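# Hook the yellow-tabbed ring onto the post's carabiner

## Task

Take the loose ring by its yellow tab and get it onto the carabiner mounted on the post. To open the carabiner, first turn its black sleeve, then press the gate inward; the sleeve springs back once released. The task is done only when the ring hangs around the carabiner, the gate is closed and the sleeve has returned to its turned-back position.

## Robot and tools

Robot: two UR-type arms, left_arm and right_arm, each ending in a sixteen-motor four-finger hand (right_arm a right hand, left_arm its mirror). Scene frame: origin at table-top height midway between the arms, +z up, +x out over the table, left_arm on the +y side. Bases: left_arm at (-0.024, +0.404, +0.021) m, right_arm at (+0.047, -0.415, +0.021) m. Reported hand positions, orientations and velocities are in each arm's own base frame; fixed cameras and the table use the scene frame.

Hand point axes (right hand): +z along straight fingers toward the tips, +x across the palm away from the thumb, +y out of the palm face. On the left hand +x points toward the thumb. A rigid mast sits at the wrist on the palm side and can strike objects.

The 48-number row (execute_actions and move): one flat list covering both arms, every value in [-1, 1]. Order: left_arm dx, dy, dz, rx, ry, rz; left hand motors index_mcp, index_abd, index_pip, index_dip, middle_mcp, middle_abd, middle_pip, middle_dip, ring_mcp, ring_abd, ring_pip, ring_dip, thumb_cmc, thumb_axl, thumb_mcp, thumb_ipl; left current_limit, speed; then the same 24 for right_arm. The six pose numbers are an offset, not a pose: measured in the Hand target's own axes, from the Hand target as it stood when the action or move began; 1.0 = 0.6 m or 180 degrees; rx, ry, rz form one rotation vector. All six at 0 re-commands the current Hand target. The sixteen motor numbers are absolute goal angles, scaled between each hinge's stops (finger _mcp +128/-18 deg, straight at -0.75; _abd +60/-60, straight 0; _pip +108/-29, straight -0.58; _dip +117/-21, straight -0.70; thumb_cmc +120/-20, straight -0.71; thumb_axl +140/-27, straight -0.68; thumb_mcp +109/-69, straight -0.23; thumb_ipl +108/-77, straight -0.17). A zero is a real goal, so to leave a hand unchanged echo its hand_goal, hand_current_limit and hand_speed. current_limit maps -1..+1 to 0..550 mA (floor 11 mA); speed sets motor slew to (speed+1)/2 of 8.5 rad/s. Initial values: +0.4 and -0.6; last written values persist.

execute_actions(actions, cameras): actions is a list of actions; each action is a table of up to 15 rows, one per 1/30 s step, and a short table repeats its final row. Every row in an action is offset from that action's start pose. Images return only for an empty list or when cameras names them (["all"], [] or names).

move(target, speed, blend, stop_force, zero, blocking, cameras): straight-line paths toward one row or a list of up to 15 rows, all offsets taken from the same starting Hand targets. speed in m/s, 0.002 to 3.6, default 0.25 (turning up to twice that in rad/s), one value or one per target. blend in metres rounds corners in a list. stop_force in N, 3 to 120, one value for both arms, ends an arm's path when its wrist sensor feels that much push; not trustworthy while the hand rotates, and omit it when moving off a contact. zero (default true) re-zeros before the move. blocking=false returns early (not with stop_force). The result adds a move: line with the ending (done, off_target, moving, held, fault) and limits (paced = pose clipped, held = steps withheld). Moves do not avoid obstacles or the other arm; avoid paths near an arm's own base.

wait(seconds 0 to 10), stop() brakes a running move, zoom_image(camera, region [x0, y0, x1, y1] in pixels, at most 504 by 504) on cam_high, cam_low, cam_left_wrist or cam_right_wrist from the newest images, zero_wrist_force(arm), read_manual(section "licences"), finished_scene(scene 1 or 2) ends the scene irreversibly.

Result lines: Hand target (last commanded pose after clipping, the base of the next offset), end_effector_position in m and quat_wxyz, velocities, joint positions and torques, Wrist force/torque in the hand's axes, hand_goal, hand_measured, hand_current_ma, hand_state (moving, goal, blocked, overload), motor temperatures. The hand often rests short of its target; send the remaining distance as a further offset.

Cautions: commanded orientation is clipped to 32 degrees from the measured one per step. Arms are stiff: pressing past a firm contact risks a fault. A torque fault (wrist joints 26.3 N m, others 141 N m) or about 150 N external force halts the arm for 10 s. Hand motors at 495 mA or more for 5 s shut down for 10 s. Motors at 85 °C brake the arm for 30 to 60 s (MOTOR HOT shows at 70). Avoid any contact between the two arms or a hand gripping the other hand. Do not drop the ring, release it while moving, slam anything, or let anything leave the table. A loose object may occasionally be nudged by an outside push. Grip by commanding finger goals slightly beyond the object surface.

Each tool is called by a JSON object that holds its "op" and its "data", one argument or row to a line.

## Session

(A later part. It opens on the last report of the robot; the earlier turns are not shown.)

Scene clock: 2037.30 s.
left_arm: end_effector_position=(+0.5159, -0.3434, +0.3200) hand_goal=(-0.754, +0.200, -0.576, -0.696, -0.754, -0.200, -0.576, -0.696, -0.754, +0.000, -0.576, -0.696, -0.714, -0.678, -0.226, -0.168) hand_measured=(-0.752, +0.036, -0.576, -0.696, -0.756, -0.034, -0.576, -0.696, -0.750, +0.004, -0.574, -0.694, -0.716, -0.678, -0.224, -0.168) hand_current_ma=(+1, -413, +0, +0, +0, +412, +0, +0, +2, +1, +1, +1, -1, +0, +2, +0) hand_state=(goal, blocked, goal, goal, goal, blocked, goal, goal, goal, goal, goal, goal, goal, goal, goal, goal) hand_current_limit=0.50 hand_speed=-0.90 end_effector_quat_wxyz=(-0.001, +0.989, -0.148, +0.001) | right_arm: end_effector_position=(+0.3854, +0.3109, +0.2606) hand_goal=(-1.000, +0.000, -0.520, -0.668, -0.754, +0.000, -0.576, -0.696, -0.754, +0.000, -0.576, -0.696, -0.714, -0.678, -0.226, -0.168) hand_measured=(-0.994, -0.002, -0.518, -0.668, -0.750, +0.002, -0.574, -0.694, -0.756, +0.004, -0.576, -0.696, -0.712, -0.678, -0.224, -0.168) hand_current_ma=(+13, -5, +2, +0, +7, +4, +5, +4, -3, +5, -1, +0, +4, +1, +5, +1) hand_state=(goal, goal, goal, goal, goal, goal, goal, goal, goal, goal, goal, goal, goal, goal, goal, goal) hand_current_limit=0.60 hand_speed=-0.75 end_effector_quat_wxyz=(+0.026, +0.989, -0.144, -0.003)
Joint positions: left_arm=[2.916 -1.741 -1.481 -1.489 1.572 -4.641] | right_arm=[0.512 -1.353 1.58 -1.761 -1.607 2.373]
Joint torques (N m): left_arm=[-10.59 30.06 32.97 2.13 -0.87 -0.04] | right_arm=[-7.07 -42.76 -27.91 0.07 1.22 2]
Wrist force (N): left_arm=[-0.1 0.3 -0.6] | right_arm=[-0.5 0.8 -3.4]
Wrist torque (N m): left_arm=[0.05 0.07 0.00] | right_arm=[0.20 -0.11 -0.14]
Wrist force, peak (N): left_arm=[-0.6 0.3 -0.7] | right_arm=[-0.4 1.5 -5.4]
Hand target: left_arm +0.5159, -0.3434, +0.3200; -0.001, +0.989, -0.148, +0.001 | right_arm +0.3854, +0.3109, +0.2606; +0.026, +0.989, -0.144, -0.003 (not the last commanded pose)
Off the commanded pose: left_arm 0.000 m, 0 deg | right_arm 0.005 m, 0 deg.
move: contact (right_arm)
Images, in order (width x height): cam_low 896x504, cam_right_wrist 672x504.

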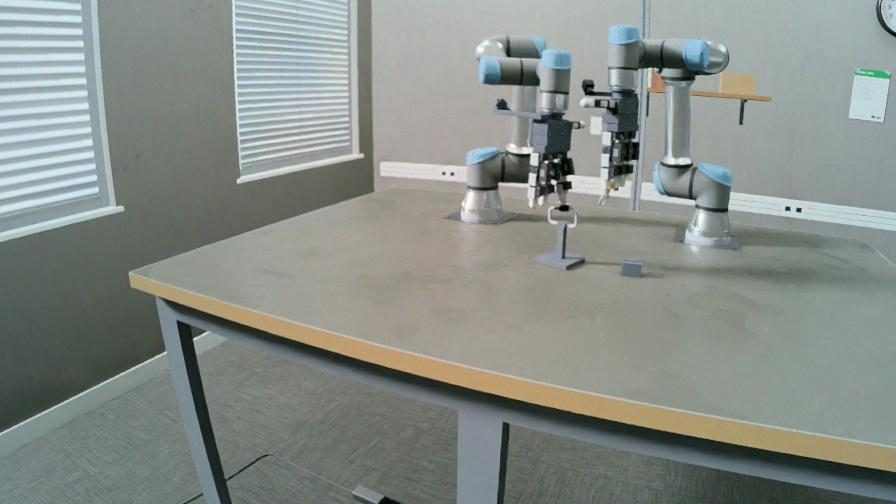

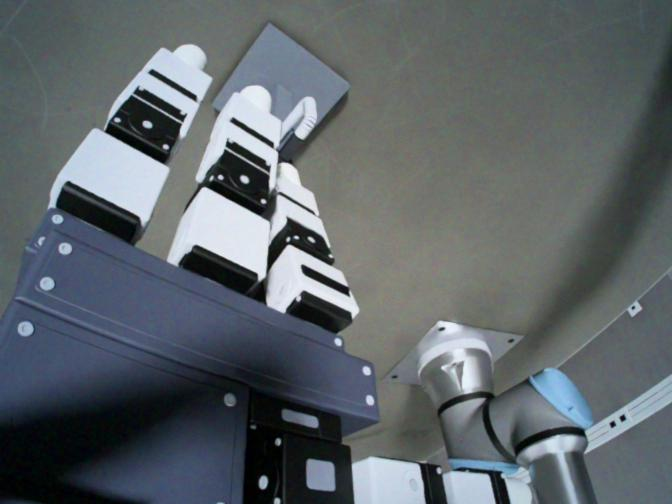

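{"op": "move", "data": {
  "target": [0,0,0,0,0,0,-0.754,0.2,-0.576,-0.696,-0.754,-0.2,-0.576,-0.696,-0.754,0,-0.576,-0.696,-0.714,-0.678,-0.226,-0.168,0.5,-0.9,0.0133,0,0,0,0,0,-1,0,-0.52,-0.667,-0.754,0.0,-0.576,-0.696,-0.754,0.0,-0.576,-0.696,-0.714,-0.678,-0.226,-0.168,0.8,-0.75],
  "cameras": ["cam_low"],
  "speed": 0.02
}}

{"op": "zoom_image", "data": {
  "camera": "cam_low",
  "region": [530, 180, 590, 240]
}}

Scene clock: 2049.90 s.
left_arm: end_effector_position=(+0.5159, -0.3434, +0.3200) hand_goal=(-0.754, +0.200, -0.576, -0.696, -0.754, -0.200, -0.576, -0.696, -0.754, +0.000, -0.576, -0.696, -0.714, -0.678, -0.226, -0.168) hand_measured=(-0.752, +0.036, -0.576, -0.696, -0.756, -0.034, -0.576, -0.696, -0.750, +0.004, -0.574, -0.694, -0.716, -0.678, -0.224, -0.168) hand_current_ma=(+1, -413, +0, +0, +0, +412, +0, +0, +2, +1, +1, +1, -1, +0, +2, +0) hand_state=(goal, blocked, goal, goal, goal, blocked, goal, goal, goal, goal, goal, goal, goal, goal, goal, goal) hand_current_limit=0.50 hand_speed=-0.90 end_effector_quat_wxyz=(-0.001, +0.989, -0.148, +0.001) | right_arm: end_effector_position=(+0.3929, +0.3086, +0.2606) hand_goal=(-1.000, +0.000, -0.520, -0.668, -0.754, +0.000, -0.576, -0.696, -0.754, +0.000, -0.576, -0.696, -0.714, -0.678, -0.226, -0.168) hand_measured=(-0.994, -0.020, -0.518, -0.668, -0.750, +0.002, -0.574, -0.694, -0.756, +0.004, -0.576, -0.696, -0.712, -0.678, -0.224, -0.168) hand_current_ma=(+13, -50, +3, +0, +7, +4, +5, +4, -3, +5, -1, +0, +4, +1, +5, +1) hand_state=(goal, blocked, goal, goal, goal, goal, goal, goal, goal, goal, goal, goal, goal, goal, goal, goal) hand_current_limit=0.80 hand_speed=-0.75 end_effector_quat_wxyz=(+0.026, +0.989, -0.144, -0.003)
Joint positions: left_arm=[2.916 -1.741 -1.481 -1.489 1.572 -4.641] | right_arm=[0.502 -1.344 1.569 -1.759 -1.607 2.363]
Joint torques (N m): left_arm=[-10.54 29.76 33.02 2.16 -0.96 0.1] | right_arm=[-12.64 -19.01 -28.99 -0.03 -1.63 -1.77]
Wrist force (N): left_arm=[-0.1 0.4 -0.2] | right_arm=[-0.9 0.8 -1.3]
Wrist torque (N m): left_arm=[0.04 0.08 0.00] | right_arm=[0.14 -0.23 -0.07]
Wrist force, peak (N): left_arm=[-0.7 0.7 -0.6] | right_arm=[-0.3 1.0 -3.6]
Hand target: left_arm +0.5159, -0.3434, +0.3200; -0.001, +0.989, -0.148, +0.001 | right_arm +0.3931, +0.3086, +0.2606; +0.026, +0.989, -0.144, -0.003
Off the commanded pose: left_arm 0.000 m, 0 deg | right_arm 0.000 m, 0 deg.
move: done
Images, in order (width x height): cam_low 896x504.

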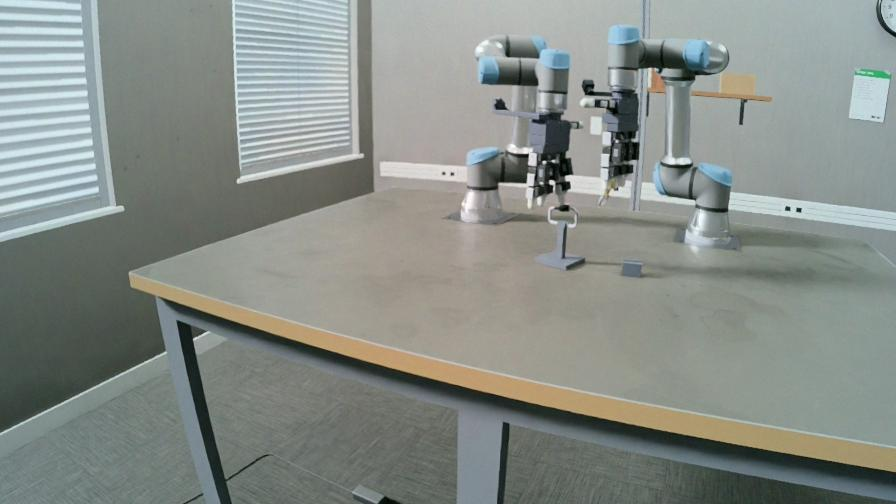

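Scaled by 8.400 from the camera's 896x504 image, which has a finer 1280x720 frame.

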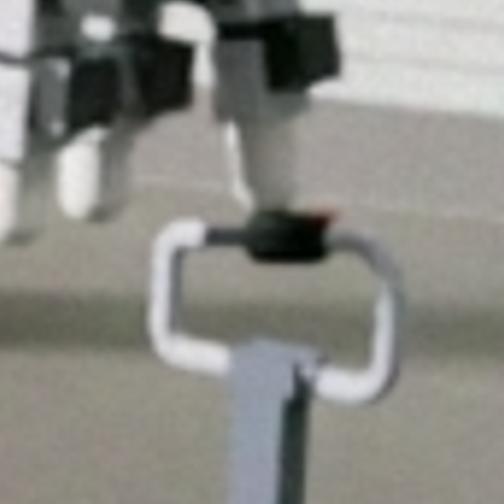

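{"op": "move", "data": {
  "target": [0,0,0,0,0,0,-0.754,0.2,-0.576,-0.696,-0.754,-0.2,-0.576,-0.696,-0.754,0,-0.576,-0.696,-0.714,-0.678,-0.226,-0.168,0.5,-0.9,0.0,0,0.0035,0,0,0,-1,0,-0.52,-0.667,-0.754,0.0,-0.576,-0.696,-0.754,0.0,-0.576,-0.696,-0.714,-0.678,-0.226,-0.168,0.8,-0.75],
  "cameras": ["cam_low"],
  "speed": 0.02
}}

{"op": "zoom_image", "data": {
  "camera": "cam_low",
  "region": [530, 180, 590, 240]
}}

Scene clock: 2065.97 s.
left_arm: end_effector_position=(+0.5159, -0.3434, +0.3200) hand_goal=(-0.754, +0.200, -0.576, -0.696, -0.754, -0.200, -0.576, -0.696, -0.754, +0.000, -0.576, -0.696, -0.714, -0.678, -0.226, -0.168) hand_measured=(-0.752, +0.036, -0.576, -0.696, -0.756, -0.034, -0.576, -0.696, -0.750, +0.004, -0.574, -0.694, -0.716, -0.678, -0.224, -0.168) hand_current_ma=(+1, -413, +0, +0, +0, +412, +0, +0, +2, +1, +1, +1, -1, +0, +2, +0) hand_state=(goal, blocked, goal, goal, goal, blocked, goal, goal, goal, goal, goal, goal, goal, goal, goal, goal) hand_current_limit=0.50 hand_speed=-0.90 end_effector_quat_wxyz=(-0.001, +0.989, -0.148, +0.001) | right_arm: end_effector_position=(+0.3931, +0.3085, +0.2586) hand_goal=(-1.000, +0.000, -0.520, -0.668, -0.754, +0.000, -0.576, -0.696, -0.754, +0.000, -0.576, -0.696, -0.714, -0.678, -0.226, -0.168) hand_measured=(-0.998, -0.012, -0.518, -0.666, -0.750, +0.002, -0.574, -0.694, -0.756, +0.004, -0.576, -0.696, -0.712, -0.678, -0.224, -0.168) hand_current_ma=(+2, -28, +3, +3, +7, +4, +5, +4, -3, +5, -1, +0, +4, +1, +5, +1) hand_state=(goal, goal, goal, goal, goal, goal, goal, goal, goal, goal, goal, goal, goal, goal, goal, goal) hand_current_limit=0.80 hand_speed=-0.75 end_effector_quat_wxyz=(+0.026, +0.989, -0.144, -0.003)
Joint positions: left_arm=[2.916 -1.741 -1.481 -1.489 1.572 -4.641] | right_arm=[0.502 -1.343 1.572 -1.764 -1.607 2.363]
Joint torques (N m): left_arm=[-11.08 29.86 33.02 2.13 -0.93 0.15] | right_arm=[-11.22 -13.07 -12.57 -4.91 -0.87 -1.65]
Wrist force (N): left_arm=[0.2 0.4 -0.5] | right_arm=[0.3 3.4 -11.5]
Wrist torque (N m): left_arm=[0.05 0.04 0.02] | right_arm=[1.04 -0.34 -0.01]
Wrist force, peak (N): left_arm=[0.0 0.3 -1.0] | right_arm=[-0.2 2.9 -11.8]
Hand target: left_arm +0.5159, -0.3434, +0.3200; -0.001, +0.989, -0.148, +0.001 | right_arm +0.3931, +0.3085, +0.2585; +0.026, +0.989, -0.144, -0.003
Off the commanded pose: left_arm 0.000 m, 0 deg | right_arm 0.000 m, 0 deg.
move: done
Images, in order (width x height): cam_low 896x504.

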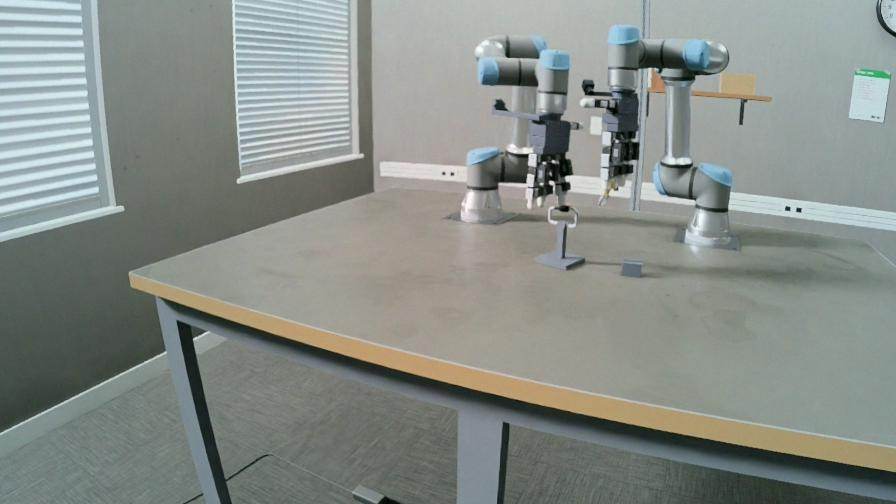

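Scaled by 8.400 from the camera's 896x504 image, which has a finer 1280x720 frame.

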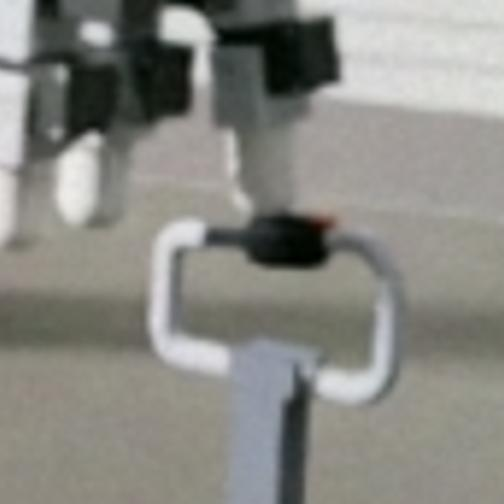

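{"op": "move", "data": {
  "target": [0,0,0,0,0,0,-0.754,0.2,-0.576,-0.696,-0.754,-0.2,-0.576,-0.696,-0.754,0,-0.576,-0.696,-0.714,-0.678,-0.226,-0.168,0.5,-0.9,0.0133,0,0.001,0,0,0,-1,0,-0.52,-0.667,-0.754,0.0,-0.576,-0.696,-0.754,0.0,-0.576,-0.696,-0.714,-0.678,-0.226,-0.168,0.8,-0.75],
  "cameras": ["cam_low"],
  "speed": 0.02
}}

{"op": "zoom_image", "data": {
  "camera": "cam_low",
  "region": [530, 180, 590, 240]
}}

Scene clock: 2077.90 s.
left_arm: end_effector_position=(+0.5159, -0.3434, +0.3200) hand_goal=(-0.754, +0.200, -0.576, -0.696, -0.754, -0.200, -0.576, -0.696, -0.754, +0.000, -0.576, -0.696, -0.714, -0.678, -0.226, -0.168) hand_measured=(-0.752, +0.036, -0.576, -0.696, -0.756, -0.034, -0.576, -0.696, -0.750, +0.004, -0.574, -0.694, -0.716, -0.678, -0.224, -0.168) hand_current_ma=(+1, -413, +0, +0, +0, +412, +0, +0, +2, +1, +1, +1, -1, +0, +2, +0) hand_state=(goal, blocked, goal, goal, goal, blocked, goal, goal, goal, goal, goal, goal, goal, goal, goal, goal) hand_current_limit=0.50 hand_speed=-0.90 end_effector_quat_wxyz=(-0.001, +0.989, -0.148, +0.001) | right_arm: end_effector_position=(+0.4006, +0.3062, +0.2579) hand_goal=(-1.000, +0.000, -0.520, -0.668, -0.754, +0.000, -0.576, -0.696, -0.754, +0.000, -0.576, -0.696, -0.714, -0.678, -0.226, -0.168) hand_measured=(-0.998, -0.004, -0.518, -0.666, -0.750, +0.002, -0.574, -0.694, -0.756, +0.004, -0.576, -0.696, -0.712, -0.678, -0.224, -0.168) hand_current_ma=(+2, -6, +2, +5, +7, +4, +5, +4, -3, +5, -1, +0, +4, +1, +5, +1) hand_state=(goal, goal, goal, goal, goal, goal, goal, goal, goal, goal, goal, goal, goal, goal, goal, goal) hand_current_limit=0.80 hand_speed=-0.75 end_effector_quat_wxyz=(+0.026, +0.989, -0.144, -0.003)
Joint positions: left_arm=[2.916 -1.741 -1.481 -1.489 1.572 -4.641] | right_arm=[0.492 -1.332 1.562 -1.764 -1.608 2.353]
Joint torques (N m): left_arm=[-10.32 29.68 33.07 2.2 -0.98 0.2] | right_arm=[-11.65 -21.04 -28.14 0.05 -1.45 -1.9]
Wrist force (N): left_arm=[-0.3 0.3 -0.5] | right_arm=[-0.2 0.1 0.6]
Wrist torque (N m): left_arm=[0.05 0.10 -0.02] | right_arm=[-0.08 -0.04 0.03]
Wrist force, peak (N): left_arm=[-0.5 0.7 -0.6] | right_arm=[-0.5 3.8 -18.3]
Hand target: left_arm +0.5159, -0.3434, +0.3200; -0.001, +0.989, -0.148, +0.001 | right_arm +0.4007, +0.3062, +0.2579; +0.026, +0.989, -0.144, -0.003
Off the commanded pose: left_arm 0.000 m, 0 deg | right_arm 0.000 m, 0 deg.
move: done
Images, in order (width x height): cam_low 896x504.

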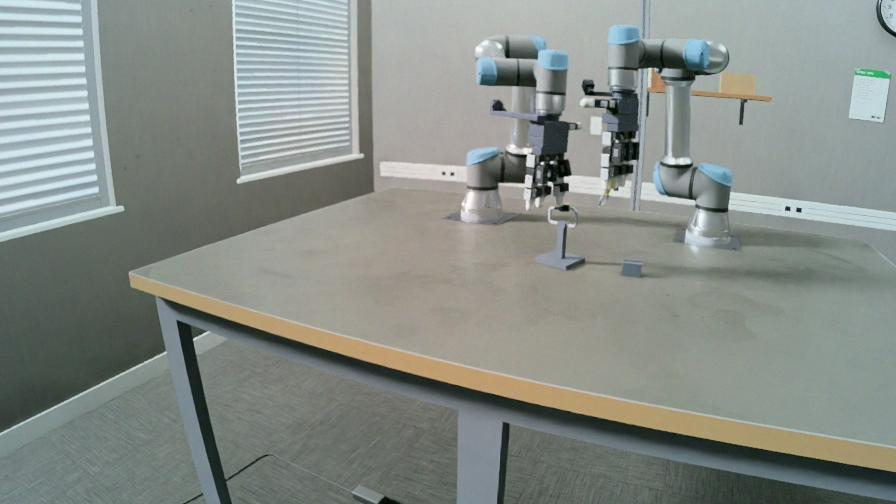

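Scaled by 8.400 from the camera's 896x504 image, which has a finer 1280x720 frame.

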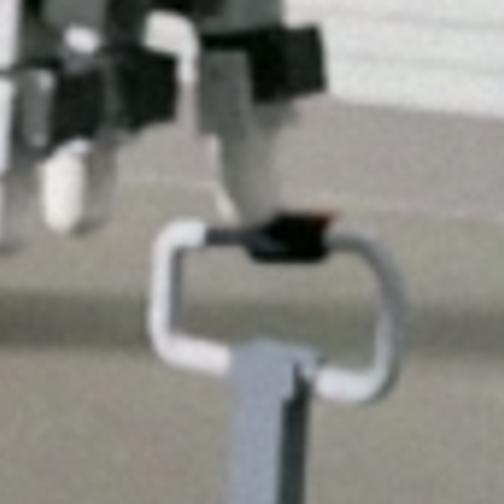

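{"op": "move", "data": {
  "target": [
    [0,0,0,0,0,0,-0.754,0.2,-0.576,-0.696,-0.754,-0.2,-0.576,-0.696,-0.754,0,-0.576,-0.696,-0.714,-0.678,-0.226,-0.168,0.5,-0.9,0,0.0007,-0.0133,0,0,0,-1,0,-0.52,-0.667,-0.754,0.0,-0.576,-0.696,-0.754,0.0,-0.576,-0.696,-0.714,-0.678,-0.226,-0.168,0.8,-0.75],
    [0,0,0,0,0,0,-0.754,0.2,-0.576,-0.696,-0.754,-0.2,-0.576,-0.696,-0.754,0,-0.576,-0.696,-0.714,-0.678,-0.226,-0.168,0.5,-0.9,-0.0338,0.0007,-0.0133,0,0,0,-1,0,-0.52,-0.667,-0.754,0.0,-0.576,-0.696,-0.754,0.0,-0.576,-0.696,-0.714,-0.678,-0.226,-0.168,0.8,-0.75],
    [0,0,0,0,0,0,-0.754,0.2,-0.576,-0.696,-0.754,-0.2,-0.576,-0.696,-0.754,0,-0.576,-0.696,-0.714,-0.678,-0.226,-0.168,0.5,-0.9,-0.0338,0.0,-0.0007,0,0,0,-1,0,-0.52,-0.667,-0.754,0.0,-0.576,-0.696,-0.754,0.0,-0.576,-0.696,-0.714,-0.678,-0.226,-0.168,0.8,-0.75],
    [0,0,0,0,0,0,-0.754,0.2,-0.576,-0.696,-0.754,-0.2,-0.576,-0.696,-0.754,0,-0.576,-0.696,-0.714,-0.678,-0.226,-0.168,0.5,-0.9,-0.0287,0.0,-0.0025,0,0,0,-1,0,-0.52,-0.667,-0.754,0.0,-0.576,-0.696,-0.754,0.0,-0.576,-0.696,-0.714,-0.678,-0.226,-0.168,0.8,-0.75],
    [0,0,0,0,0,0,-0.754,0.2,-0.576,-0.696,-0.754,-0.2,-0.576,-0.696,-0.754,0,-0.576,-0.696,-0.714,-0.678,-0.226,-0.168,0.5,-0.9,-0.0215,0.0,-0.0035,0,0,0,-1,0,-0.52,-0.667,-0.754,0.0,-0.576,-0.696,-0.754,0.0,-0.576,-0.696,-0.714,-0.678,-0.226,-0.168,0.8,-0.75],
    [0,0,0,0,0,0,-0.754,0.2,-0.576,-0.696,-0.754,-0.2,-0.576,-0.696,-0.754,0,-0.576,-0.696,-0.714,-0.678,-0.226,-0.168,0.5,-0.9,-0.0143,0.0,-0.0025,0,0,0,-1,0,-0.52,-0.667,-0.754,0.0,-0.576,-0.696,-0.754,0.0,-0.576,-0.696,-0.714,-0.678,-0.226,-0.168,0.8,-0.75]
  ],
  "cameras": ["cam_low","cam_high"],
  "speed": 0.02,
  "blend": [0.001,0.001,0.0005,0.001,0.001,0]
}}

{"op": "zoom_image", "data": {
  "camera": "cam_low",
  "region": [530, 180, 590, 240]
}}

{"op": "zoom_image", "data": {
  "camera": "cam_high",
  "region": [420, 240, 480, 300]
}}

Scene clock: 2126.47 s.
left_arm: end_effector_position=(+0.5159, -0.3434, +0.3200) hand_goal=(-0.754, +0.200, -0.576, -0.696, -0.754, -0.200, -0.576, -0.696, -0.754, +0.000, -0.576, -0.696, -0.714, -0.678, -0.226, -0.168) hand_measured=(-0.752, +0.036, -0.576, -0.696, -0.756, -0.034, -0.576, -0.696, -0.750, +0.004, -0.574, -0.694, -0.716, -0.678, -0.224, -0.168) hand_current_ma=(+1, -412, +0, +0, +0, +412, +0, +0, +2, +1, +1, +1, -1, +0, +2, +0) hand_state=(goal, blocked, goal, goal, goal, blocked, goal, goal, goal, goal, goal, goal, goal, goal, goal, goal) hand_current_limit=0.50 hand_speed=-0.90 end_effector_quat_wxyz=(-0.001, +0.989, -0.148, +0.001) | right_arm: end_effector_position=(+0.3923, +0.3087, +0.2594) hand_goal=(-1.000, +0.000, -0.520, -0.668, -0.754, +0.000, -0.576, -0.696, -0.754, +0.000, -0.576, -0.696, -0.714, -0.678, -0.226, -0.168) hand_measured=(-1.000, -0.084, -0.518, -0.666, -0.750, +0.002, -0.574, -0.694, -0.756, +0.002, -0.576, -0.696, -0.712, -0.678, -0.224, -0.168) hand_current_ma=(+1, -272, +2, +5, +7, +4, +5, +4, -3, +5, -1, +0, +4, +1, +5, +1) hand_state=(goal, blocked, goal, goal, goal, goal, goal, goal, goal, goal, goal, goal, goal, goal, goal, goal) hand_current_limit=0.80 hand_speed=-0.75 end_effector_quat_wxyz=(+0.026, +0.989, -0.144, -0.003)
Joint positions: left_arm=[2.916 -1.741 -1.481 -1.489 1.572 -4.641] | right_arm=[0.503 -1.344 1.572 -1.763 -1.607 2.364]
Joint torques (N m): left_arm=[-10.71 30.58 32.85 2.23 -0.95 0.26] | right_arm=[-13.81 -16.92 -28.92 -0.56 -2.34 -1.87]
Wrist force (N): left_arm=[-0.3 0.3 -0.5] | right_arm=[-3.4 1.3 -4.6]
Wrist torque (N m): left_arm=[0.04 0.10 -0.02] | right_arm=[0.41 -0.60 -0.36]
Wrist force, peak (N): left_arm=[-0.3 0.1 -1.0] | right_arm=[-3.8 0.9 -5.2]
Hand target: left_arm +0.5159, -0.3434, +0.3200; -0.001, +0.989, -0.148, +0.001 | right_arm +0.3925, +0.3087, +0.2594; +0.026, +0.989, -0.144, -0.003
Off the commanded pose: left_arm 0.000 m, 0 deg | right_arm 0.000 m, 0 deg.
move: done
Images, in order (width x height): cam_high 896x504, cam_low 896x504.

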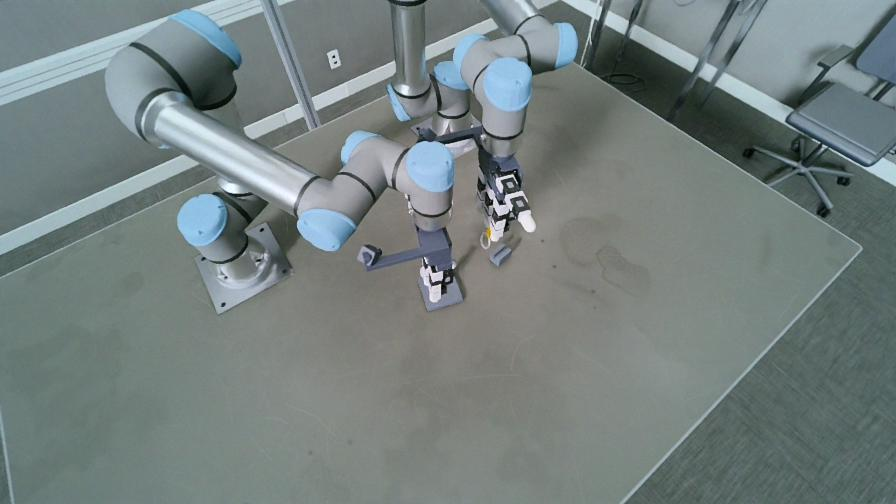

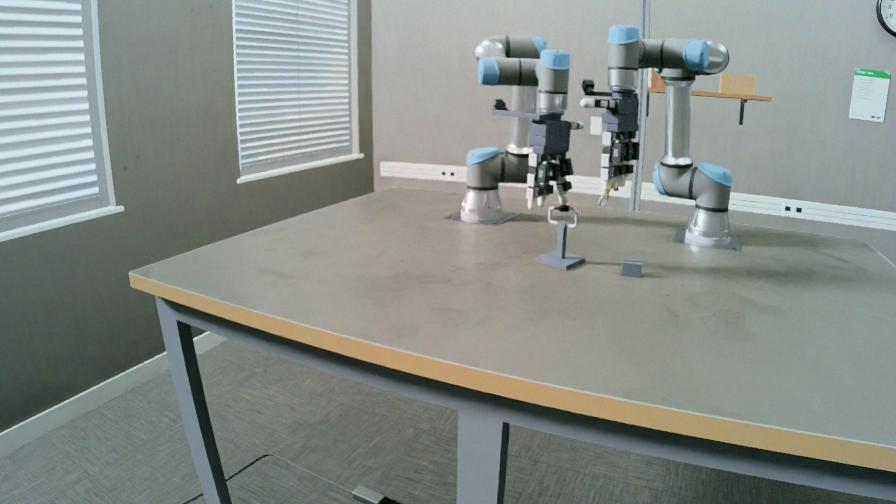

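Scaled by 8.400 from the camera's 896x504 image, which has a finer 1280x720 frame.

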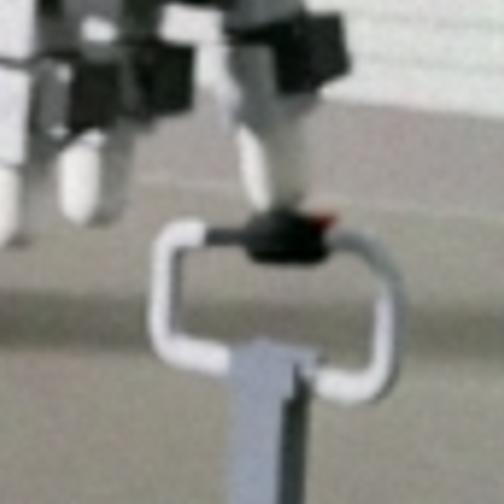

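Scaled by 8.400 from the camera's 896x504 image, which has a finer 1280x720 frame.

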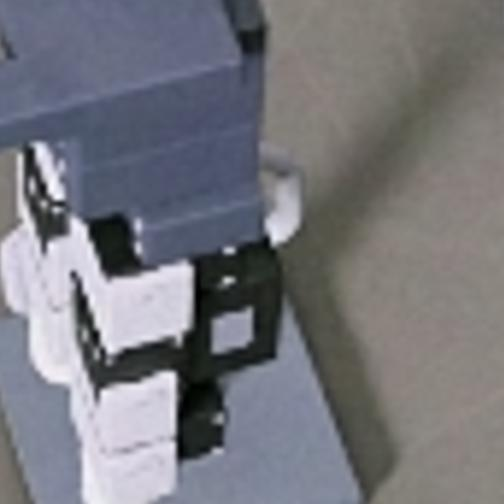

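{"op": "move", "data": {
  "target": [0,0,0,0,0,0,-0.754,0.2,-0.576,-0.696,-0.754,-0.2,-0.576,-0.696,-0.754,0,-0.576,-0.696,-0.714,-0.678,-0.226,-0.168,0.5,-0.9,0.0095,0.0,0.0015,0,0,0,-1,0,-0.52,-0.667,-0.754,0.0,-0.576,-0.696,-0.754,0.0,-0.576,-0.696,-0.714,-0.678,-0.226,-0.168,0.8,-0.75],
  "cameras": ["cam_low"],
  "speed": 0.02
}}

{"op": "zoom_image", "data": {
  "camera": "cam_low",
  "region": [530, 180, 590, 240]
}}

Scene clock: 2145.70 s.
left_arm: end_effector_position=(+0.5159, -0.3434, +0.3200) hand_goal=(-0.754, +0.200, -0.576, -0.696, -0.754, -0.200, -0.576, -0.696, -0.754, +0.000, -0.576, -0.696, -0.714, -0.678, -0.226, -0.168) hand_measured=(-0.752, +0.036, -0.576, -0.696, -0.756, -0.034, -0.576, -0.696, -0.750, +0.004, -0.574, -0.694, -0.716, -0.678, -0.224, -0.168) hand_current_ma=(+1, -413, +0, +0, +0, +412, +0, +0, +2, +1, +1, +1, -1, +0, +2, +0) hand_state=(goal, blocked, goal, goal, goal, blocked, goal, goal, goal, goal, goal, goal, goal, goal, goal, goal) hand_current_limit=0.50 hand_speed=-0.90 end_effector_quat_wxyz=(-0.001, +0.989, -0.148, +0.001) | right_arm: end_effector_position=(+0.3977, +0.3071, +0.2585) hand_goal=(-1.000, +0.000, -0.520, -0.668, -0.754, +0.000, -0.576, -0.696, -0.754, +0.000, -0.576, -0.696, -0.714, -0.678, -0.226, -0.168) hand_measured=(-1.000, -0.074, -0.522, -0.666, -0.750, +0.002, -0.574, -0.694, -0.756, +0.002, -0.576, -0.696, -0.712, -0.678, -0.224, -0.168) hand_current_ma=(+0, -231, -2, +2, +7, +4, +5, +4, -3, +5, -1, +0, +4, +1, +5, +1) hand_state=(goal, blocked, goal, goal, goal, goal, goal, goal, goal, goal, goal, goal, goal, goal, goal, goal) hand_current_limit=0.80 hand_speed=-0.75 end_effector_quat_wxyz=(+0.026, +0.989, -0.144, -0.003)
Joint positions: left_arm=[2.916 -1.741 -1.481 -1.489 1.572 -4.641] | right_arm=[0.496 -1.337 1.565 -1.763 -1.608 2.357]
Joint torques (N m): left_arm=[-10.72 30.91 33.01 2.23 -0.86 0.37] | right_arm=[-12.17 -18.05 -27.38 -5.3 -1.93 -1.49]
Wrist force (N): left_arm=[-0.2 0.4 -0.5] | right_arm=[-1.9 0.8 -5.5]
Wrist torque (N m): left_arm=[0.05 0.09 -0.01] | right_arm=[0.43 -0.44 -0.18]
Wrist force, peak (N): left_arm=[-0.5 0.7 -0.6] | right_arm=[-2.4 1.8 -9.1]
Hand target: left_arm +0.5159, -0.3434, +0.3200; -0.001, +0.989, -0.148, +0.001 | right_arm +0.3979, +0.3070, +0.2585; +0.026, +0.989, -0.144, -0.003
Off the commanded pose: left_arm 0.000 m, 0 deg | right_arm 0.000 m, 0 deg.
move: done
Images, in order (width x height): cam_low 896x504.

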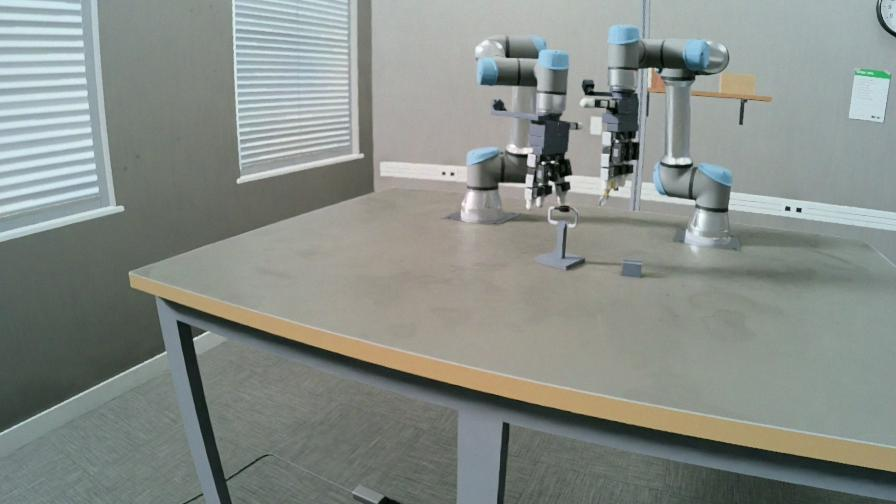

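Scaled by 8.400 from the camera's 896x504 image, which has a finer 1280x720 frame.

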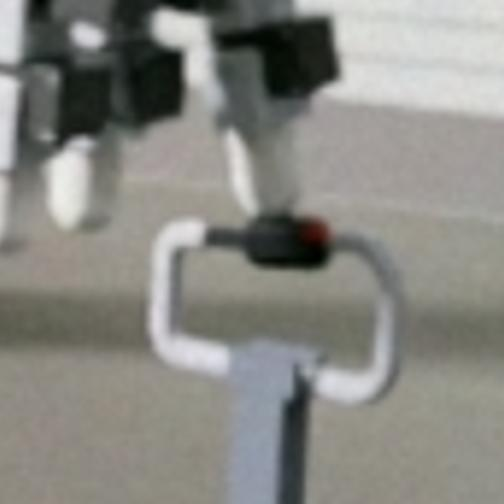

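{"op": "move", "data": {
  "target": [0,0,0,0,0,0,-0.754,0.2,-0.576,-0.696,-0.754,-0.2,-0.576,-0.696,-0.754,0,-0.576,-0.696,-0.714,-0.678,-0.226,-0.168,0.5,-0.9,0.0067,0.0,0.002,0,0,0,-1,0,-0.52,-0.667,-0.754,0.0,-0.576,-0.696,-0.754,0.0,-0.576,-0.696,-0.714,-0.678,-0.226,-0.168,0.8,-0.75],
  "cameras": ["cam_low"],
  "speed": 0.02
}}

{"op": "zoom_image", "data": {
  "camera": "cam_low",
  "region": [530, 180, 590, 240]
}}

Scene clock: 2156.07 s.
left_arm: end_effector_position=(+0.5159, -0.3434, +0.3200) hand_goal=(-0.754, +0.200, -0.576, -0.696, -0.754, -0.200, -0.576, -0.696, -0.754, +0.000, -0.576, -0.696, -0.714, -0.678, -0.226, -0.168) hand_measured=(-0.752, +0.036, -0.576, -0.696, -0.756, -0.034, -0.576, -0.696, -0.750, +0.004, -0.574, -0.694, -0.716, -0.678, -0.224, -0.168) hand_current_ma=(+1, -413, +0, +0, +0, +412, +0, +0, +2, +1, +1, +1, -1, +0, +2, +0) hand_state=(goal, blocked, goal, goal, goal, blocked, goal, goal, goal, goal, goal, goal, goal, goal, goal, goal) hand_current_limit=0.50 hand_speed=-0.90 end_effector_quat_wxyz=(-0.001, +0.989, -0.148, +0.001) | right_arm: end_effector_position=(+0.4018, +0.3058, +0.2573) hand_goal=(-1.000, +0.000, -0.520, -0.668, -0.754, +0.000, -0.576, -0.696, -0.754, +0.000, -0.576, -0.696, -0.714, -0.678, -0.226, -0.168) hand_measured=(-0.998, -0.004, -0.522, -0.668, -0.750, +0.002, -0.574, -0.694, -0.756, +0.002, -0.576, -0.696, -0.712, -0.678, -0.224, -0.168) hand_current_ma=(+2, -6, -4, +1, +7, +4, +5, +4, -3, +5, -1, +0, +4, +1, +5, +1) hand_state=(goal, goal, goal, goal, goal, goal, goal, goal, goal, goal, goal, goal, goal, goal, goal, goal) hand_current_limit=0.80 hand_speed=-0.75 end_effector_quat_wxyz=(+0.026, +0.989, -0.144, -0.003)
Joint positions: left_arm=[2.916 -1.741 -1.481 -1.489 1.572 -4.641] | right_arm=[0.491 -1.331 1.561 -1.765 -1.608 2.352]
Joint torques (N m): left_arm=[-10.36 31.2 32.63 2.28 -0.91 0.49] | right_arm=[-12.32 -20.91 -29.56 -5.09 -0.8 -1.73]
Wrist force (N): left_arm=[0.2 0.4 -0.8] | right_arm=[-0.1 0.1 0.4]
Wrist torque (N m): left_arm=[0.08 0.03 0.03] | right_arm=[-0.08 -0.06 0.04]
Wrist force, peak (N): left_arm=[-0.7 0.5 -0.7] | right_arm=[-2.1 0.6 -6.0]
Hand target: left_arm +0.5159, -0.3434, +0.3200; -0.001, +0.989, -0.148, +0.001 | right_arm +0.4018, +0.3058, +0.2573; +0.026, +0.989, -0.144, -0.003
Off the commanded pose: left_arm 0.000 m, 0 deg | right_arm 0.000 m, 0 deg.
move: done
Images, in order (width x height): cam_low 896x504.

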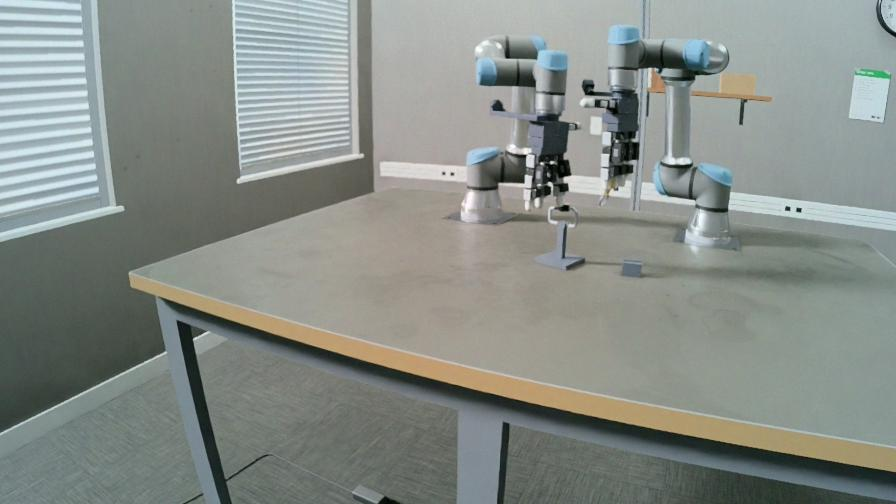

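Scaled by 8.400 from the camera's 896x504 image, which has a finer 1280x720 frame.

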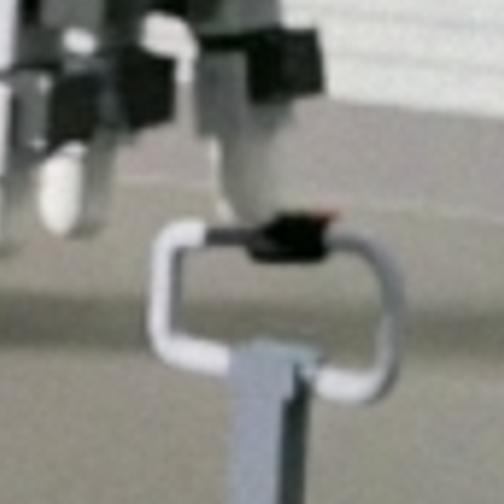

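{"op": "move", "data": {
  "target": [
    [0,0,0,0,0,0,-0.754,0.2,-0.576,-0.696,-0.754,-0.2,-0.576,-0.696,-0.754,0,-0.576,-0.696,-0.714,-0.678,-0.226,-0.168,0.5,-0.9,0,0.0007,-0.0133,0,0,0,-1,0,-0.52,-0.667,-0.754,0.0,-0.576,-0.696,-0.754,0.0,-0.576,-0.696,-0.714,-0.678,-0.226,-0.168,0.8,-0.75],
    [0,0,0,0,0,0,-0.754,0.2,-0.576,-0.696,-0.754,-0.2,-0.576,-0.696,-0.754,0,-0.576,-0.696,-0.714,-0.678,-0.226,-0.168,0.5,-0.9,-0.0357,0.0007,-0.0133,0,0,0,-1,0,-0.52,-0.667,-0.754,0.0,-0.576,-0.696,-0.754,0.0,-0.576,-0.696,-0.714,-0.678,-0.226,-0.168,0.8,-0.75],
    [0,0,0,0,0,0,-0.754,0.2,-0.576,-0.696,-0.754,-0.2,-0.576,-0.696,-0.754,0,-0.576,-0.696,-0.714,-0.678,-0.226,-0.168,0.5,-0.9,-0.0357,0.0,-0.0017,0,0,0,-1,0,-0.52,-0.667,-0.754,0.0,-0.576,-0.696,-0.754,0.0,-0.576,-0.696,-0.714,-0.678,-0.226,-0.168,0.8,-0.75],
    [0,0,0,0,0,0,-0.754,0.2,-0.576,-0.696,-0.754,-0.2,-0.576,-0.696,-0.754,0,-0.576,-0.696,-0.714,-0.678,-0.226,-0.168,0.5,-0.9,-0.0305,0.0,-0.0035,0,0,0,-1,0,-0.52,-0.667,-0.754,0.0,-0.576,-0.696,-0.754,0.0,-0.576,-0.696,-0.714,-0.678,-0.226,-0.168,0.8,-0.75],
    [0,0,0,0,0,0,-0.754,0.2,-0.576,-0.696,-0.754,-0.2,-0.576,-0.696,-0.754,0,-0.576,-0.696,-0.714,-0.678,-0.226,-0.168,0.5,-0.9,-0.0162,0.0,-0.0035,0,0,0,-1,0,-0.52,-0.667,-0.754,0.0,-0.576,-0.696,-0.754,0.0,-0.576,-0.696,-0.714,-0.678,-0.226,-0.168,0.8,-0.75],
    [0,0,0,0,0,0,-0.754,0.2,-0.576,-0.696,-0.754,-0.2,-0.576,-0.696,-0.754,0,-0.576,-0.696,-0.714,-0.678,-0.226,-0.168,0.5,-0.9,-0.0067,0.0,-0.002,0,0,0,-1,0,-0.52,-0.667,-0.754,0.0,-0.576,-0.696,-0.754,0.0,-0.576,-0.696,-0.714,-0.678,-0.226,-0.168,0.8,-0.75],
    [0,0,0,0,0,0,-0.754,0.2,-0.576,-0.696,-0.754,-0.2,-0.576,-0.696,-0.754,0,-0.576,-0.696,-0.714,-0.678,-0.226,-0.168,0.5,-0.9,-0.0067,0.0,-0.0003,0,0,0,-1,0,-0.52,-0.667,-0.754,0.0,-0.576,-0.696,-0.754,0.0,-0.576,-0.696,-0.714,-0.678,-0.226,-0.168,0.8,-0.75]
  ],
  "cameras": ["cam_low"],
  "speed": 0.02,
  "blend": [0.001,0.001,0.0005,0.001,0.001,0.0005,0]
}}

{"op": "zoom_image", "data": {
  "camera": "cam_low",
  "region": [530, 180, 590, 240]
}}

Scene clock: 2197.73 s.
left_arm: end_effector_position=(+0.5159, -0.3434, +0.3200) hand_goal=(-0.754, +0.200, -0.576, -0.696, -0.754, -0.200, -0.576, -0.696, -0.754, +0.000, -0.576, -0.696, -0.714, -0.678, -0.226, -0.168) hand_measured=(-0.752, +0.036, -0.576, -0.696, -0.756, -0.034, -0.576, -0.696, -0.750, +0.004, -0.574, -0.694, -0.716, -0.678, -0.224, -0.168) hand_current_ma=(+1, -413, +0, +0, +0, +412, +0, +0, +2, +1, +1, +1, -1, +0, +2, +0) hand_state=(goal, blocked, goal, goal, goal, blocked, goal, goal, goal, goal, goal, goal, goal, goal, goal, goal) hand_current_limit=0.50 hand_speed=-0.90 end_effector_quat_wxyz=(-0.001, +0.989, -0.148, +0.001) | right_arm: end_effector_position=(+0.3977, +0.3070, +0.2577) hand_goal=(-1.000, +0.000, -0.520, -0.668, -0.754, +0.000, -0.576, -0.696, -0.754, +0.000, -0.576, -0.696, -0.714, -0.678, -0.226, -0.168) hand_measured=(-1.000, -0.080, -0.524, -0.668, -0.750, +0.002, -0.574, -0.694, -0.756, +0.002, -0.576, -0.696, -0.712, -0.678, -0.224, -0.168) hand_current_ma=(+0, -259, -11, +0, +7, +4, +5, +4, -3, +5, -1, +0, +4, +1, +5, +1) hand_state=(goal, blocked, goal, goal, goal, goal, goal, goal, goal, goal, goal, goal, goal, goal, goal, goal) hand_current_limit=0.80 hand_speed=-0.75 end_effector_quat_wxyz=(+0.026, +0.989, -0.144, -0.003)
Joint positions: left_arm=[2.916 -1.741 -1.481 -1.489 1.572 -4.641] | right_arm=[0.496 -1.336 1.567 -1.766 -1.608 2.357]
Joint torques (N m): left_arm=[-10.02 31.19 33.18 2.28 -0.87 0.54] | right_arm=[-12.03 -8.99 -22.98 -4.97 -1.95 -1.67]
Wrist force (N): left_arm=[-0.5 0.2 -0.7] | right_arm=[-2.0 4.4 -18.3]
Wrist torque (N m): left_arm=[0.05 0.12 -0.03] | right_arm=[1.74 -0.87 -0.29]
Wrist force, peak (N): left_arm=[-0.6 0.5 -0.7] | right_arm=[-2.0 3.8 -18.5]
Hand target: left_arm +0.5159, -0.3434, +0.3200; -0.001, +0.989, -0.148, +0.001 | right_arm +0.3979, +0.3070, +0.2575; +0.026, +0.989, -0.144, -0.003
Off the commanded pose: left_arm 0.000 m, 0 deg | right_arm 0.000 m, 0 deg.
move: done
Images, in order (width x height): cam_low 896x504.

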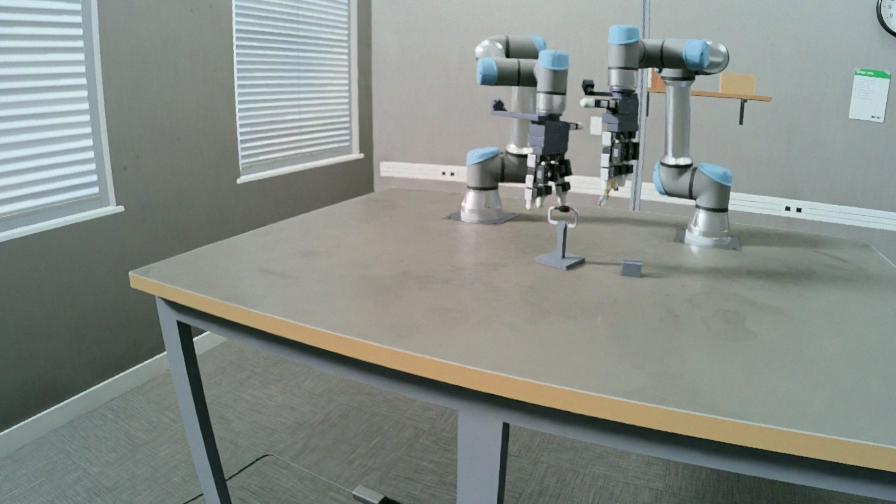

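Scaled by 8.400 from the camera's 896x504 image, which has a finer 1280x720 frame.

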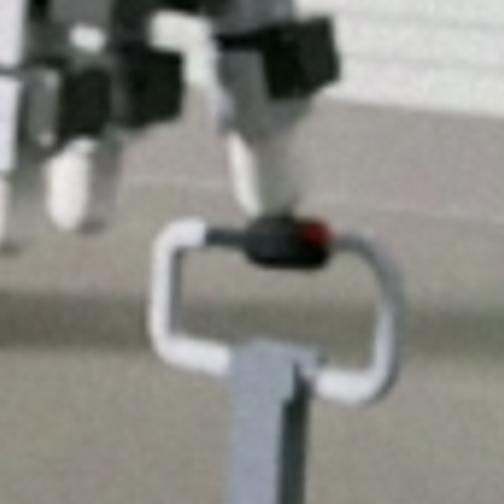

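{"op": "move", "data": {
  "target": [0,0,0,0,0,0,-0.754,0.2,-0.576,-0.696,-0.754,-0.2,-0.576,-0.696,-0.754,0,-0.576,-0.696,-0.714,-0.678,-0.226,-0.168,0.5,-0.9,0.0058,0.0,0.0,0,0,0,-1,0,-0.52,-0.667,-0.754,0.0,-0.576,-0.696,-0.754,0.0,-0.576,-0.696,-0.714,-0.678,-0.226,-0.168,0.8,-0.75],
  "cameras": ["cam_low"],
  "speed": 0.01
}}

{"op": "zoom_image", "data": {
  "camera": "cam_low",
  "region": [530, 180, 590, 240]
}}

Scene clock: 2207.70 s.
left_arm: end_effector_position=(+0.5159, -0.3434, +0.3200) hand_goal=(-0.754, +0.200, -0.576, -0.696, -0.754, -0.200, -0.576, -0.696, -0.754, +0.000, -0.576, -0.696, -0.714, -0.678, -0.226, -0.168) hand_measured=(-0.752, +0.036, -0.576, -0.696, -0.756, -0.034, -0.576, -0.696, -0.750, +0.004, -0.574, -0.694, -0.716, -0.678, -0.224, -0.168) hand_current_ma=(+1, -413, +0, +0, +0, +412, +0, +0, +2, +1, +1, +1, -1, +0, +2, +0) hand_state=(goal, blocked, goal, goal, goal, blocked, goal, goal, goal, goal, goal, goal, goal, goal, goal, goal) hand_current_limit=0.50 hand_speed=-0.90 end_effector_quat_wxyz=(-0.001, +0.989, -0.148, +0.001) | right_arm: end_effector_position=(+0.4010, +0.3060, +0.2574) hand_goal=(-1.000, +0.000, -0.520, -0.668, -0.754, +0.000, -0.576, -0.696, -0.754, +0.000, -0.576, -0.696, -0.714, -0.678, -0.226, -0.168) hand_measured=(-1.000, -0.086, -0.528, -0.670, -0.750, +0.002, -0.574, -0.694, -0.756, +0.002, -0.576, -0.696, -0.712, -0.678, -0.224, -0.168) hand_current_ma=(+0, -280, -17, -2, +6, +4, +5, +4, -3, +5, -1, +0, +4, +1, +5, +1) hand_state=(goal, blocked, goal, goal, goal, goal, goal, goal, goal, goal, goal, goal, goal, goal, goal, goal) hand_current_limit=0.80 hand_speed=-0.75 end_effector_quat_wxyz=(+0.026, +0.989, -0.144, -0.003)
Joint positions: left_arm=[2.916 -1.741 -1.481 -1.489 1.572 -4.641] | right_arm=[0.492 -1.332 1.562 -1.765 -1.608 2.353]
Joint torques (N m): left_arm=[-10.54 30.98 33.2 2.33 -0.89 0.57] | right_arm=[-12.19 -16.51 -28.08 -0.01 -1.67 -1.83]
Wrist force (N): left_arm=[-0.3 0.4 -0.5] | right_arm=[-1.2 1.1 -4.9]
Wrist torque (N m): left_arm=[0.05 0.09 -0.02] | right_arm=[0.49 -0.39 -0.12]
Wrist force, peak (N): left_arm=[-0.7 0.3 -0.8] | right_arm=[-2.1 5.0 -23.6]
Hand target: left_arm +0.5159, -0.3434, +0.3200; -0.001, +0.989, -0.148, +0.001 | right_arm +0.4013, +0.3060, +0.2575; +0.026, +0.989, -0.144, -0.003
Off the commanded pose: left_arm 0.000 m, 0 deg | right_arm 0.000 m, 0 deg.
move: done
Images, in order (width x height): cam_low 896x504.

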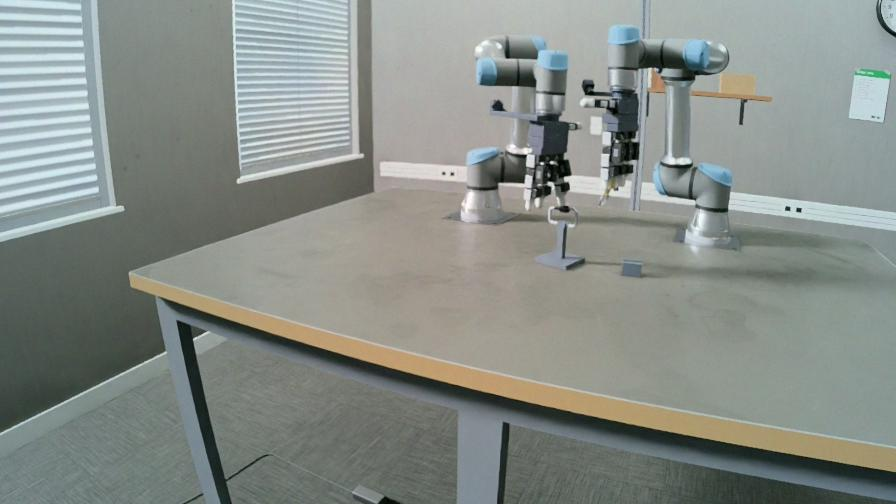

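Scaled by 8.400 from the camera's 896x504 image, which has a finer 1280x720 frame.

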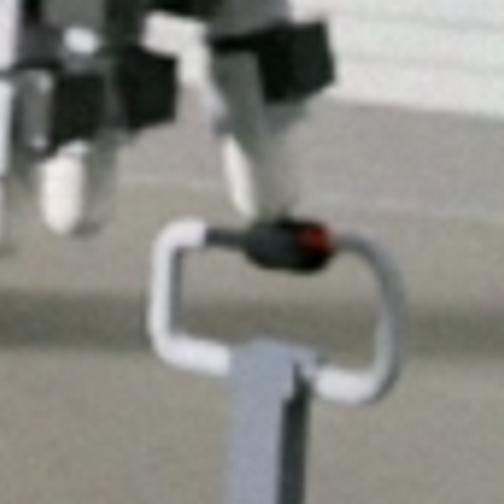

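{"op": "move", "data": {
  "target": [0,0,0,0,0,0,-0.754,0.2,-0.576,-0.696,-0.754,-0.2,-0.576,-0.696,-0.754,0,-0.576,-0.696,-0.714,-0.678,-0.226,-0.168,0.5,-0.9,-0.0033,0.0,0.0083,0,0,0,-1,0,-0.52,-0.667,-0.754,0.0,-0.576,-0.696,-0.754,0.0,-0.576,-0.696,-0.714,-0.678,-0.226,-0.168,0.8,-0.75],
  "cameras": ["cam_low"],
  "speed": 0.015
}}

{"op": "zoom_image", "data": {
  "camera": "cam_low",
  "region": [530, 180, 590, 240]
}}

Scene clock: 2219.17 s.
left_arm: end_effector_position=(+0.5159, -0.3434, +0.3200) hand_goal=(-0.754, +0.200, -0.576, -0.696, -0.754, -0.200, -0.576, -0.696, -0.754, +0.000, -0.576, -0.696, -0.714, -0.678, -0.226, -0.168) hand_measured=(-0.752, +0.036, -0.576, -0.696, -0.756, -0.034, -0.576, -0.696, -0.750, +0.004, -0.574, -0.694, -0.716, -0.678, -0.224, -0.168) hand_current_ma=(+1, -413, +0, +0, +0, +412, +0, +0, +2, +1, +1, +1, -1, +0, +2, +0) hand_state=(goal, blocked, goal, goal, goal, blocked, goal, goal, goal, goal, goal, goal, goal, goal, goal, goal) hand_current_limit=0.50 hand_speed=-0.90 end_effector_quat_wxyz=(-0.001, +0.989, -0.148, +0.001) | right_arm: end_effector_position=(+0.3993, +0.3063, +0.2526) hand_goal=(-1.000, +0.000, -0.520, -0.668, -0.754, +0.000, -0.576, -0.696, -0.754, +0.000, -0.576, -0.696, -0.714, -0.678, -0.226, -0.168) hand_measured=(-1.000, +0.034, -0.522, -0.670, -0.750, +0.002, -0.574, -0.694, -0.756, +0.002, -0.576, -0.696, -0.712, -0.678, -0.224, -0.168) hand_current_ma=(+0, +93, -4, -2, +6, +4, +5, +4, -3, +5, -1, +0, +4, +1, +5, +1) hand_state=(goal, blocked, goal, goal, goal, goal, goal, goal, goal, goal, goal, goal, goal, goal, goal, goal) hand_current_limit=0.80 hand_speed=-0.75 end_effector_quat_wxyz=(+0.026, +0.989, -0.144, -0.003)
Joint positions: left_arm=[2.916 -1.741 -1.481 -1.489 1.572 -4.641] | right_arm=[0.493 -1.332 1.575 -1.778 -1.608 2.354]
Joint torques (N m): left_arm=[-10.92 31.58 33.22 2.44 -0.95 0.63] | right_arm=[13.83 -44.75 -13.6 -4.29 1.23 2.03]
Wrist force (N): left_arm=[-0.3 0.3 -0.4] | right_arm=[2.0 0.7 -3.0]
Wrist torque (N m): left_arm=[0.03 0.10 -0.02] | right_arm=[0.30 0.07 0.11]
Wrist force, peak (N): left_arm=[-0.3 0.5 -0.9] | right_arm=[-1.2 0.9 -5.8]
Hand target: left_arm +0.5159, -0.3434, +0.3200; -0.001, +0.989, -0.148, +0.001 | right_arm +0.3993, +0.3063, +0.2525; +0.026, +0.989, -0.144, -0.003
Off the commanded pose: left_arm 0.000 m, 0 deg | right_arm 0.000 m, 0 deg.
move: done
Images, in order (width x height): cam_low 896x504.

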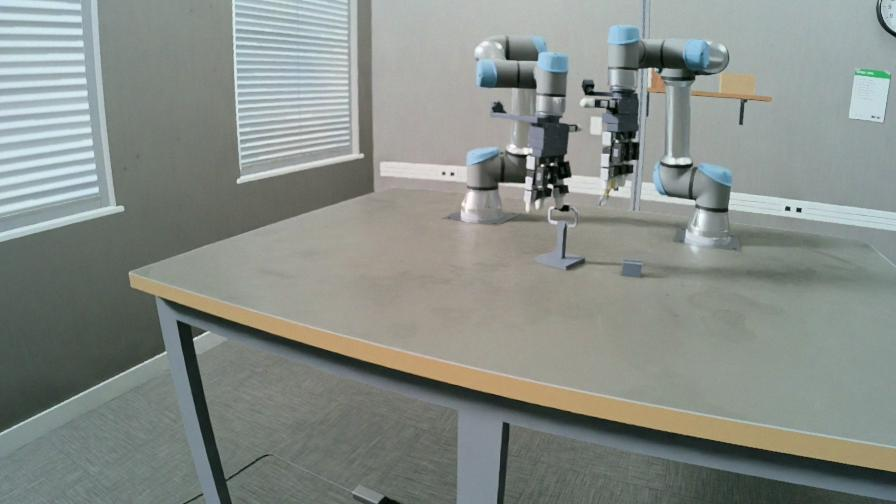

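Scaled by 8.400 from the camera's 896x504 image, which has a finer 1280x720 frame.

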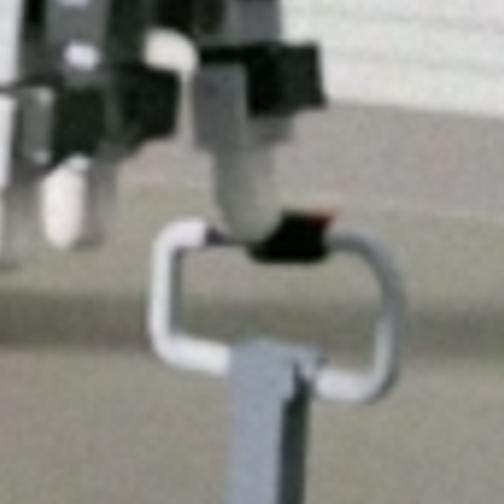

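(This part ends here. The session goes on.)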